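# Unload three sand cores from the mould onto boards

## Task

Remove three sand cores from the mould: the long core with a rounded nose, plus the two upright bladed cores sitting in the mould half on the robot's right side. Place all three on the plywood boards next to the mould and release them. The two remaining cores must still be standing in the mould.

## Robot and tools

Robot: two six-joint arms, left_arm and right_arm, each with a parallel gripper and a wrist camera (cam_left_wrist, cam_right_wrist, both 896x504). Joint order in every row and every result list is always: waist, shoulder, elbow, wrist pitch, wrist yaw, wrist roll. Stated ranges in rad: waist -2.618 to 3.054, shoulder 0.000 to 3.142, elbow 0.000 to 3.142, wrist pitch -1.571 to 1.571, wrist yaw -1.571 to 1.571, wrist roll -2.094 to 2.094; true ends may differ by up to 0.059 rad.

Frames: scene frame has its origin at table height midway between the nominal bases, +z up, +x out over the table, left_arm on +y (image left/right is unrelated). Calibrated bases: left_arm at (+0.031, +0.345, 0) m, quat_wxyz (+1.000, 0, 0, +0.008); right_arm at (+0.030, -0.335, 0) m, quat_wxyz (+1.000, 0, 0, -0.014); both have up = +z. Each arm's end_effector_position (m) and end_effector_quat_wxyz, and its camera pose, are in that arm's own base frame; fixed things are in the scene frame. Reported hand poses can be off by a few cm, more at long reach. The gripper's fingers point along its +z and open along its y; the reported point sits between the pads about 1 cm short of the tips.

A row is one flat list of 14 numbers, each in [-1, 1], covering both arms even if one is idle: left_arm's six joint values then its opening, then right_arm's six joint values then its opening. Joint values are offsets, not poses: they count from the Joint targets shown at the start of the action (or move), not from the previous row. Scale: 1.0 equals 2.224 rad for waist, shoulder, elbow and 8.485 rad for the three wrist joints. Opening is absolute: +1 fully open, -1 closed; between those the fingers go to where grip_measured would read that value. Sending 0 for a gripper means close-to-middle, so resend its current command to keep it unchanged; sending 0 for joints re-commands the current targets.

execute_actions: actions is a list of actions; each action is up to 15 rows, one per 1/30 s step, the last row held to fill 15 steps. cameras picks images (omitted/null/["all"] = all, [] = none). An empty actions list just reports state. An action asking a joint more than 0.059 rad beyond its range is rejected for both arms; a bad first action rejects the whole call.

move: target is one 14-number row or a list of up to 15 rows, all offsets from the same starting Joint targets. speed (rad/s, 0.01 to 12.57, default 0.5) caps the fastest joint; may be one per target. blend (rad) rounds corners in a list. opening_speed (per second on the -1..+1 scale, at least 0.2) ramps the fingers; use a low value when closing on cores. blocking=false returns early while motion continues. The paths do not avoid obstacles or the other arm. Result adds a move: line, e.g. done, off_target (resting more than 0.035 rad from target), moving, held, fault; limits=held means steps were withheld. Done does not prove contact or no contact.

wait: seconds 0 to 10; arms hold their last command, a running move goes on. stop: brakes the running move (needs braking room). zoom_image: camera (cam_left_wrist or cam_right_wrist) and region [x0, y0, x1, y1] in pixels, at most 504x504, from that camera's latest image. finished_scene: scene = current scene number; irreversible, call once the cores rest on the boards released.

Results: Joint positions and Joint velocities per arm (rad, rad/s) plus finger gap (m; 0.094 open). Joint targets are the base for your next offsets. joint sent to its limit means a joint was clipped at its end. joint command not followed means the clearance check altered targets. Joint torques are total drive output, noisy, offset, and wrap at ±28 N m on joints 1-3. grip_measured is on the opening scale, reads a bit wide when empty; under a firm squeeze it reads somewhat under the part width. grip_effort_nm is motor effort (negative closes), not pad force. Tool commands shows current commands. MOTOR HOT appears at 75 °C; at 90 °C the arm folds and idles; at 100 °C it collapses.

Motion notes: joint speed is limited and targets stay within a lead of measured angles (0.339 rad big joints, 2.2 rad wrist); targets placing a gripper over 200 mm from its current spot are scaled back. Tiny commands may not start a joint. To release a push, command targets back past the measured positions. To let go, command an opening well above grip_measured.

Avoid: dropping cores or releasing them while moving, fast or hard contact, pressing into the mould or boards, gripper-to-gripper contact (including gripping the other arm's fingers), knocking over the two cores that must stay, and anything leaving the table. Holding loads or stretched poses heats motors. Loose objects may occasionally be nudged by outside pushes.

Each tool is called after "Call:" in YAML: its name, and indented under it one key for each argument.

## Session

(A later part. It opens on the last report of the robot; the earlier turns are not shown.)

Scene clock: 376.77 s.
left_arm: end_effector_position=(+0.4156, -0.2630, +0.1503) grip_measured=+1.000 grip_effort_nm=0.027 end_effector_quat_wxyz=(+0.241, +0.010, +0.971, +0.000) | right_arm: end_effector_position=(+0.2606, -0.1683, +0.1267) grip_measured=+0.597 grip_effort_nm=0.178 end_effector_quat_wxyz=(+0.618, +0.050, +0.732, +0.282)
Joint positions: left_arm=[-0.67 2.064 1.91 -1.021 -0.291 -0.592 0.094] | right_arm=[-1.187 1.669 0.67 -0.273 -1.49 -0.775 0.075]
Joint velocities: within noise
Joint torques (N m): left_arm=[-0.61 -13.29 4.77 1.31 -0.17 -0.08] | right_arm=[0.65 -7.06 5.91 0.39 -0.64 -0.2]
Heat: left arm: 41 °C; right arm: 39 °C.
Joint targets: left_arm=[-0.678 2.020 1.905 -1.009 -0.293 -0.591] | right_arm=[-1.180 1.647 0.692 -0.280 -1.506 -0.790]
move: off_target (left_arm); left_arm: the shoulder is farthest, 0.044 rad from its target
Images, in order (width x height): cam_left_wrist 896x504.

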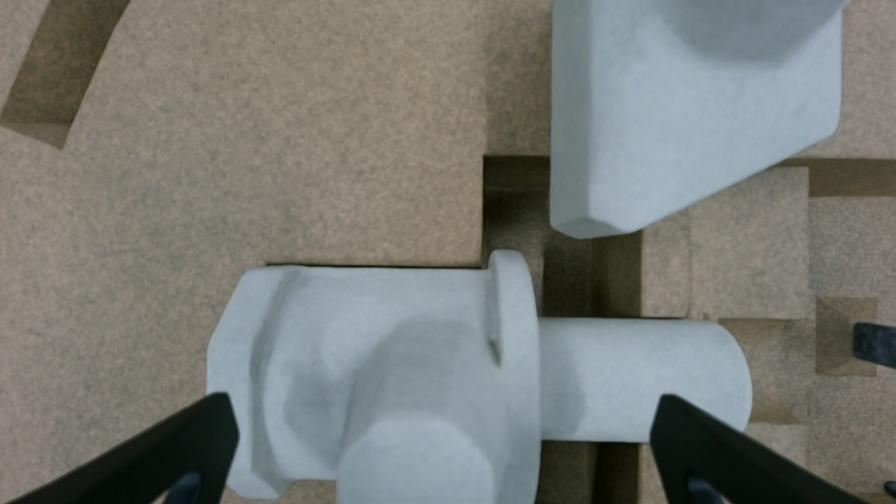

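Call:
move:
  target:
    - [0.008,0,0,0,0,0,1,0,0,0,0,0,0,0.6]
    - [0.008,0,0,0,0,0,-0.6,0,0,0,0,0,0,0.6]
  speed: 0.1
  opening_speed: 0.5
  cameras: ["cam_left_wrist"]

Scene clock: 383.70 s.
left_arm: end_effector_position=(+0.4163, -0.2603, +0.1504) grip_measured=-0.269 grip_effort_nm=-0.994 end_effector_quat_wxyz=(+0.239, +0.007, +0.971, +0.001) | right_arm: end_effector_position=(+0.2606, -0.1683, +0.1267) grip_measured=+0.597 grip_effort_nm=0.183 end_effector_quat_wxyz=(+0.618, +0.050, +0.732, +0.282)
Joint positions: left_arm=[-0.665 2.063 1.91 -1.025 -0.29 -0.592 0.034] | right_arm=[-1.187 1.669 0.67 -0.273 -1.49 -0.775 0.075]
Joint velocities: within noise
Joint torques (N m): left_arm=[0.34 -13.3 4.74 1.33 -0.17 -0.07] | right_arm=[0.64 -7.05 5.89 0.38 -0.63 -0.2]
Heat: left arm: 41 °C; right arm: 39 °C.
Joint targets: left_arm=[-0.660 2.020 1.905 -1.009 -0.293 -0.591] | right_arm=[-1.180 1.647 0.692 -0.279 -1.506 -0.790]
move: off_target (left_arm); target 2's new numbers were sent with left_arm's shoulder 0.044 rad from that target; left_arm: the shoulder is farthest, 0.043 rad from its target
Images, in order (width x height): cam_left_wrist 896x504.

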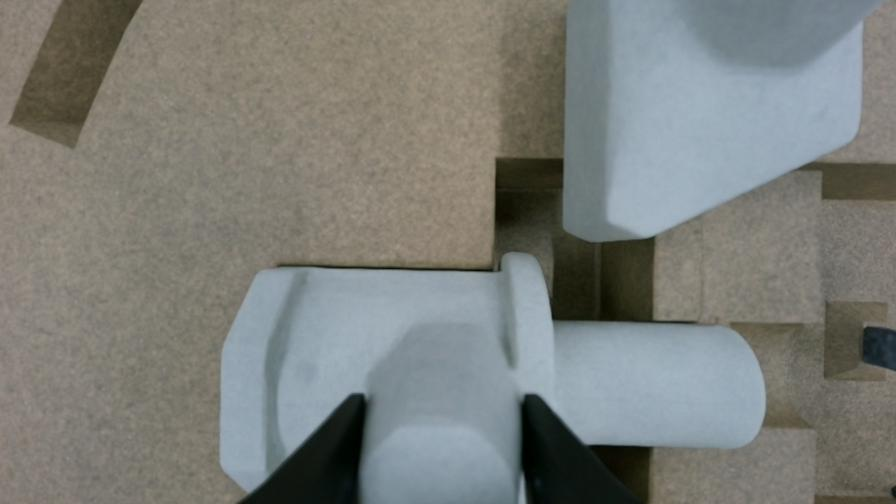

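Call:
move:
  target:
    - [0,0.0182,0.0755,-0.015,0,0,-0.6,0,0,0,0,0,0,0.6]
    - [0,0.0387,0.1668,-0.0324,0,0,-0.6,0,0,0,0,0,0,0.6]
    - [0,-0.1081,0.0688,-0.0417,0,0,-0.6,0,0,0,0,0,0,0.6]
  speed: 0.25
  blend: 0.03

Scene clock: 393.33 s.
left_arm: end_effector_position=(+0.3497, -0.2133, +0.2552) grip_measured=-0.270 grip_effort_nm=-0.994 end_effector_quat_wxyz=(+0.223, +0.011, +0.975, -0.003) | right_arm: end_effector_position=(+0.2606, -0.1683, +0.1267) grip_measured=+0.597 grip_effort_nm=0.178 end_effector_quat_wxyz=(+0.618, +0.050, +0.732, +0.282)
Joint positions: left_arm=[-0.663 1.846 2.051 -1.406 -0.263 -0.592 0.034] | right_arm=[-1.187 1.669 0.67 -0.273 -1.49 -0.775 0.075]
Joint velocities: within noise
Joint torques (N m): left_arm=[0.31 -12.85 5.18 1.61 -0.48 -0.06] | right_arm=[0.65 -7.08 5.93 0.37 -0.63 -0.2]
Heat: left arm: 41 °C; right arm: 39 °C.
Joint targets: left_arm=[-0.660 1.779 2.058 -1.363 -0.293 -0.591] | right_arm=[-1.180 1.647 0.692 -0.279 -1.506 -0.790]
move: off_target (left_arm); left_arm: the shoulder is farthest, 0.067 rad from its target

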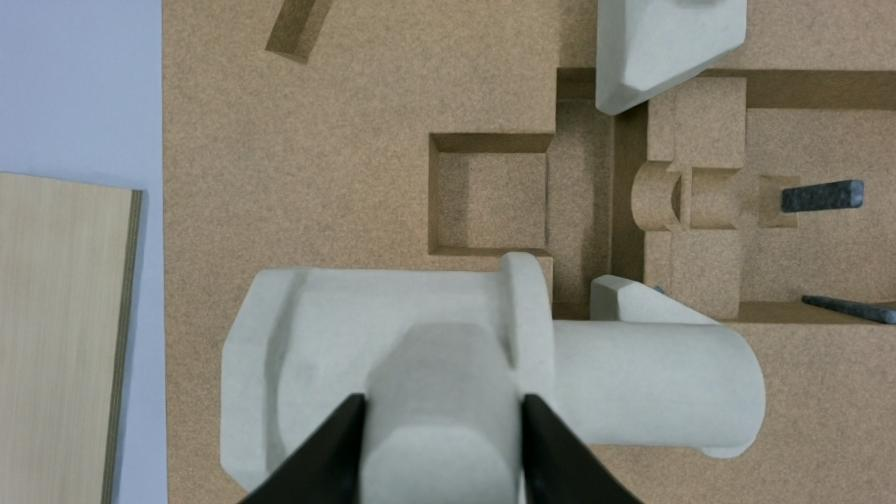

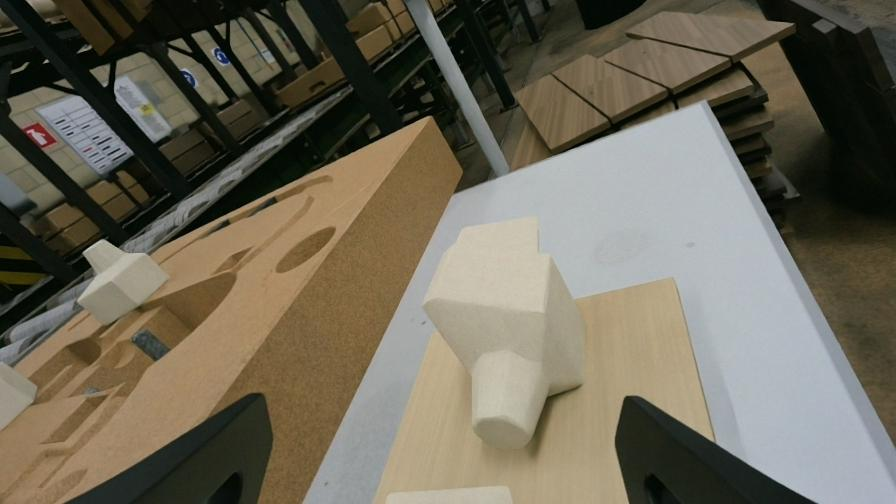

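Call:
move:
  target:
    - [0.3584,0,0,0,0,0,-0.6,0,0,0,0,0,0,0.6]
    - [0.3606,-0.121,-0.2869,0.0216,-0.0156,-0.0607,-0.6,0,0,0,0,0,0,0.6]
  speed: 0.5
  blend: 0.05
  cameras: ["cam_left_wrist"]

Scene clock: 411.33 s.
left_arm: end_effector_position=(+0.3067, +0.1078, +0.1702) grip_measured=-0.270 grip_effort_nm=-0.989 end_effector_quat_wxyz=(+0.170, -0.581, +0.788, +0.114) | right_arm: end_effector_position=(+0.2606, -0.1683, +0.1267) grip_measured=+0.597 grip_effort_nm=0.178 end_effector_quat_wxyz=(+0.618, +0.050, +0.732, +0.282)
Joint positions: left_arm=[0.139 1.572 1.41 -1.209 -0.363 -1.096 0.034] | right_arm=[-1.187 1.669 0.67 -0.273 -1.49 -0.775 0.075]
Joint velocities: within noise
Joint torques (N m): left_arm=[0.27 -10.5 5.7 1.12 -0.95 -0.2] | right_arm=[0.65 -7.09 5.91 0.39 -0.63 -0.21]
Heat: left arm: 44 °C; right arm: 39 °C.
Joint targets: left_arm=[0.142 1.510 1.420 -1.179 -0.426 -1.106] | right_arm=[-1.180 1.647 0.692 -0.280 -1.506 -0.790]
move: off_target (left_arm); left_arm: the wrist yaw is farthest, 0.063 rad from its target
Images, in order (width x height): cam_left_wrist 896x504.

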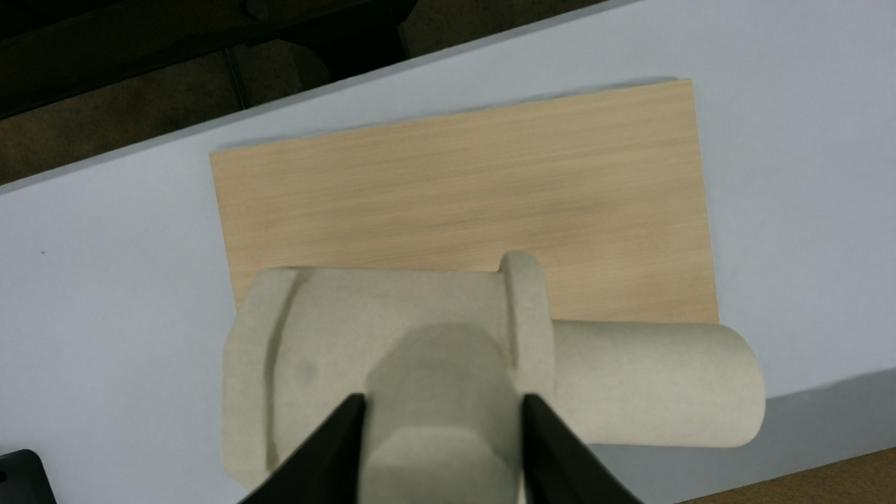

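Call:
move:
  target: [0.0463,0.0259,-0.0466,0.019,0,0,-0.6,0,0,0,0,0,0,0.6]
  speed: 0.12
  cameras: ["cam_left_wrist"]

Scene clock: 420.00 s.
left_arm: end_effector_position=(+0.3061, +0.1408, +0.1472) grip_measured=-0.270 grip_effort_nm=-0.994 end_effector_quat_wxyz=(+0.186, -0.622, +0.752, +0.113) | right_arm: end_effector_position=(+0.2606, -0.1683, +0.1267) grip_measured=+0.597 grip_effort_nm=0.178 end_effector_quat_wxyz=(+0.618, +0.050, +0.732, +0.282)
Joint positions: left_arm=[0.238 1.572 1.308 -1.057 -0.365 -1.097 0.034] | right_arm=[-1.187 1.669 0.67 -0.273 -1.49 -0.775 0.075]
Joint velocities: within noise
Joint torques (N m): left_arm=[0.57 -6.15 5.67 1.34 -0.91 -0.15] | right_arm=[0.64 -7.09 5.89 0.38 -0.63 -0.21]
Heat: left arm: 43 °C; right arm: 39 °C.
Joint targets: left_arm=[0.245 1.568 1.316 -1.018 -0.426 -1.106] | right_arm=[-1.180 1.647 0.692 -0.279 -1.506 -0.790]
move: off_target (left_arm); left_arm: the wrist yaw is farthest, 0.061 rad from its target
Images, in order (width x height): cam_left_wrist 896x504.

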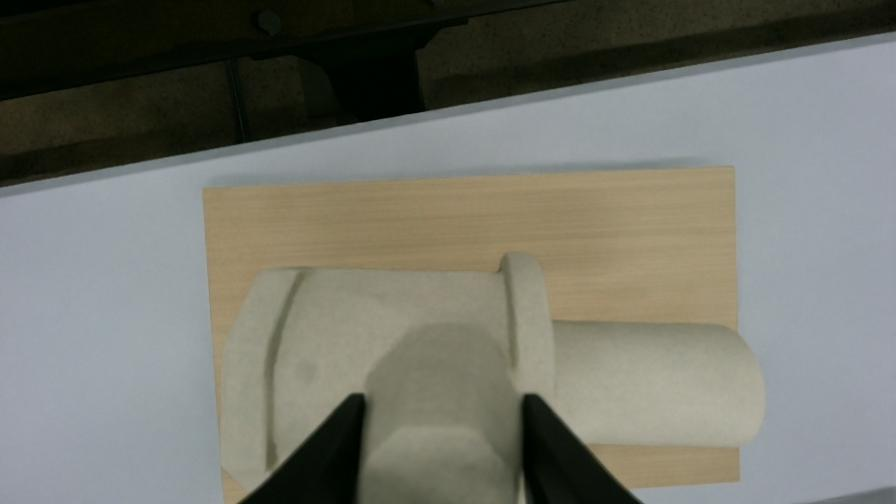

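Call:
move:
  target: [0,0.0,-0.05,0.0131,0,0,-0.6,0,0,0,0,0,0,0.6]
  speed: 0.08
  cameras: ["cam_left_wrist"]

Scene clock: 424.60 s.
left_arm: end_effector_position=(+0.3038, +0.1402, +0.1191) grip_measured=-0.270 grip_effort_nm=-0.999 end_effector_quat_wxyz=(+0.186, -0.622, +0.752, +0.113) | right_arm: end_effector_position=(+0.2606, -0.1683, +0.1267) grip_measured=+0.597 grip_effort_nm=0.178 end_effector_quat_wxyz=(+0.618, +0.050, +0.732, +0.282)
Joint positions: left_arm=[0.238 1.572 1.196 -0.947 -0.365 -1.097 0.034] | right_arm=[-1.187 1.669 0.67 -0.273 -1.49 -0.775 0.075]
Joint velocities: within noise
Joint torques (N m): left_arm=[0.53 -6.06 5.6 1.33 -0.91 -0.18] | right_arm=[0.65 -7.08 5.89 0.38 -0.63 -0.21]
Heat: left arm: 41 °C; right arm: 39 °C.
Joint targets: left_arm=[0.245 1.568 1.205 -0.907 -0.426 -1.106] | right_arm=[-1.180 1.647 0.692 -0.279 -1.506 -0.790]
move: off_target (left_arm); left_arm: the wrist yaw is farthest, 0.061 rad from its target
Images, in order (width x height): cam_left_wrist 896x504.

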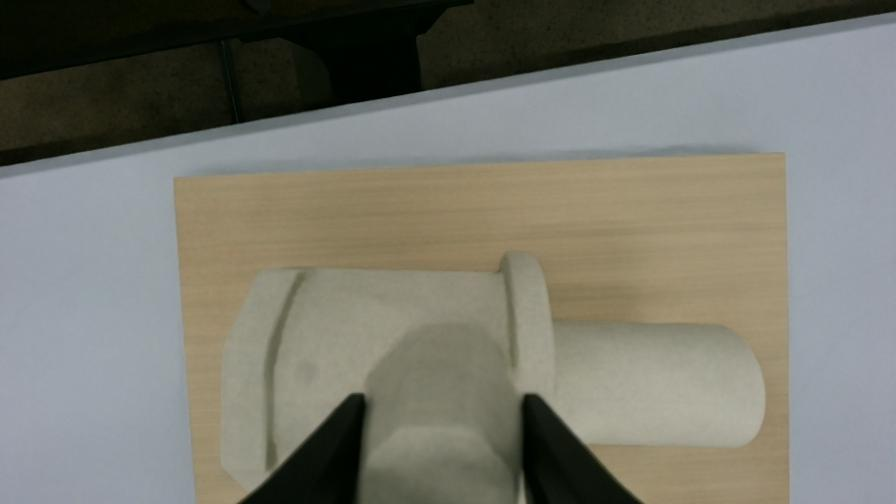

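Not touching yet; lowering in small steps.

Call:
move:
  target: [0,0.0,-0.01,0.0026,0,0,-0.6,0,0,0,0,0,0,0.6]
  speed: 0.06
  cameras: []

Call:
move:
  target: [0,0.0,-0.01,0.0026,0,0,-0.6,0,0,0,0,0,0,0.6]
  speed: 0.06
  cameras: ["cam_left_wrist"]

Scene clock: 427.73 s.
left_arm: end_effector_position=(+0.3028, +0.1417, +0.1161) grip_measured=-0.270 grip_effort_nm=-0.999 end_effector_quat_wxyz=(+0.188, -0.622, +0.751, +0.117) | right_arm: end_effector_position=(+0.2606, -0.1683, +0.1267) grip_measured=+0.597 grip_effort_nm=0.183 end_effector_quat_wxyz=(+0.618, +0.050, +0.732, +0.282)
Joint positions: left_arm=[0.238 1.572 1.182 -0.932 -0.374 -1.097 0.034] | right_arm=[-1.187 1.669 0.67 -0.273 -1.49 -0.775 0.075]
Joint velocities: within noise
Joint torques (N m): left_arm=[0.62 -6.09 4.96 1.41 -0.79 -0.17] | right_arm=[0.68 -7.08 5.9 0.38 -0.63 -0.21]
Heat: left arm: 40 °C; right arm: 39 °C.
Joint targets: left_arm=[0.245 1.568 1.183 -0.885 -0.426 -1.106] | right_arm=[-1.180 1.647 0.692 -0.279 -1.506 -0.790]
move: off_target (left_arm); left_arm: the wrist yaw is farthest, 0.052 rad from its target
No camera images: "cameras" was empty.

Scene clock: 428.43 s.
left_arm: end_effector_position=(+0.3033, +0.1430, +0.1155) grip_measured=-0.270 grip_effort_nm=-0.989 end_effector_quat_wxyz=(+0.191, -0.622, +0.750, +0.119) | right_arm: end_effector_position=(+0.2606, -0.1683, +0.1267) grip_measured=+0.597 grip_effort_nm=0.178 end_effector_quat_wxyz=(+0.618, +0.050, +0.732, +0.282)
Joint positions: left_arm=[0.238 1.572 1.177 -0.922 -0.381 -1.097 0.034] | right_arm=[-1.187 1.669 0.67 -0.273 -1.49 -0.775 0.075]
Joint velocities: within noise
Joint torques (N m): left_arm=[0.57 -6.02 3.63 1.55 -0.74 -0.16] | right_arm=[0.65 -7.08 5.9 0.39 -0.62 -0.21]
Heat: left arm: 40 °C; right arm: 39 °C.
Joint targets: left_arm=[0.245 1.568 1.161 -0.863 -0.426 -1.106] | right_arm=[-1.180 1.647 0.692 -0.279 -1.506 -0.790]
move: off_target (left_arm); left_arm: the wrist pitch is farthest, 0.059 rad from its target
Images, in order (width x height): cam_left_wrist 896x504.

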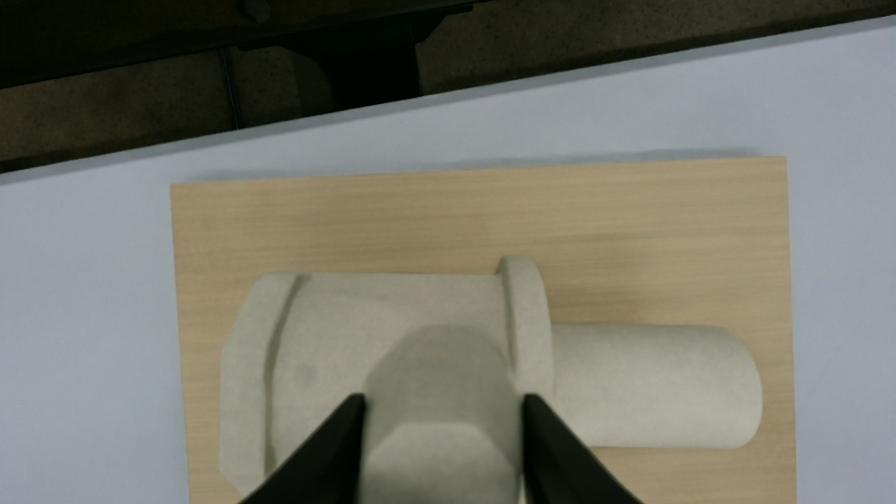

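Call:
move:
  target:
    - [0,0,0,0,0,0,-0.24,0,0,0,0,0,0,0.6]
    - [0,0,0,0,0,0,-0.2,0,0,0,0,0,0,0.6]
    - [0,0,0,0,0,0,0,0,0,0,0,0,0,0.6]
  opening_speed: 0.25
  cameras: ["cam_left_wrist"]

Scene clock: 433.77 s.
left_arm: end_effector_position=(+0.3110, +0.1476, +0.1172) grip_measured=-0.002 grip_effort_nm=0.120 end_effector_quat_wxyz=(+0.212, -0.623, +0.743, +0.118) | right_arm: end_effector_position=(+0.2606, -0.1683, +0.1267) grip_measured=+0.597 grip_effort_nm=0.183 end_effector_quat_wxyz=(+0.618, +0.050, +0.732, +0.282)
Joint positions: left_arm=[0.238 1.572 1.169 -0.874 -0.397 -1.097 0.047] | right_arm=[-1.187 1.669 0.67 -0.273 -1.49 -0.775 0.075]
Joint velocities: within noise
Joint torques (N m): left_arm=[0.59 -6.13 4.23 1.11 -0.53 -0.18] | right_arm=[0.68 -7.08 5.89 0.38 -0.63 -0.2]
Heat: left arm: 38 °C; right arm: 39 °C.
Joint targets: left_arm=[0.245 1.568 1.161 -0.863 -0.426 -1.106] | right_arm=[-1.180 1.647 0.692 -0.279 -1.506 -0.790]
move: done; target 2's new numbers were sent with left_arm's wrist pitch 0.057 rad from that target
Images, in order (width x height): cam_left_wrist 896x504.

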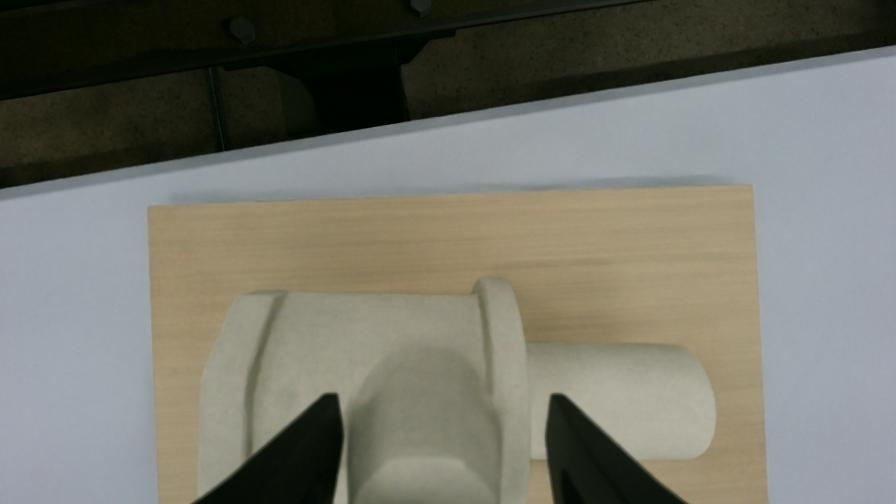

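Call:
move:
  target:
    - [0,0,0,0,0,0,0.2,0,0,0,0,0,0,0.6]
    - [0,0,0.16,-0.042,0,0,0.2,0,0,0,0,0,0,0.6]
  opening_speed: 0.5
  speed: 0.3

Scene clock: 437.67 s.
left_arm: end_effector_position=(+0.3082, +0.1474, +0.1983) grip_measured=+0.198 grip_effort_nm=0.120 end_effector_quat_wxyz=(+0.207, -0.623, +0.745, +0.121) | right_arm: end_effector_position=(+0.2606, -0.1683, +0.1267) grip_measured=+0.597 grip_effort_nm=0.178 end_effector_quat_wxyz=(+0.618, +0.050, +0.732, +0.282)
Joint positions: left_arm=[0.238 1.572 1.494 -1.211 -0.4 -1.097 0.056] | right_arm=[-1.187 1.669 0.67 -0.273 -1.49 -0.775 0.075]
Joint velocities: within noise
Joint torques (N m): left_arm=[0.55 -6.12 6.83 0.9 -0.49 -0.16] | right_arm=[0.65 -7.08 5.9 0.39 -0.63 -0.2]
Heat: left arm: 38 °C; right arm: 39 °C.
Joint targets: left_arm=[0.245 1.568 1.516 -1.219 -0.426 -1.106] | right_arm=[-1.180 1.647 0.692 -0.279 -1.506 -0.790]
move: done

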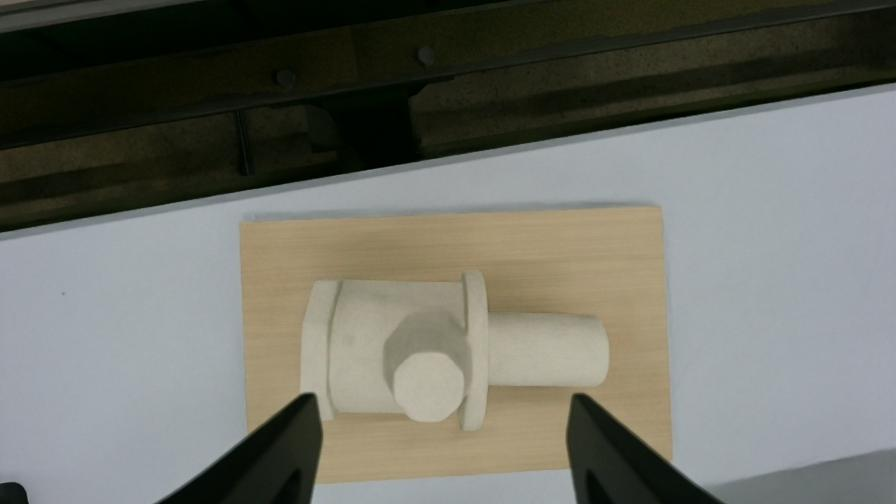

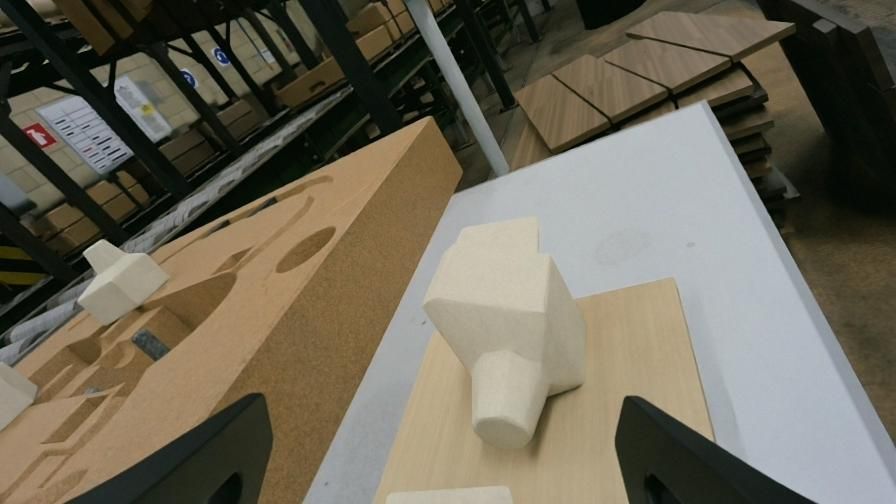

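Call:
finished_scene:
  scene: 2

The scene is finished: the task was done.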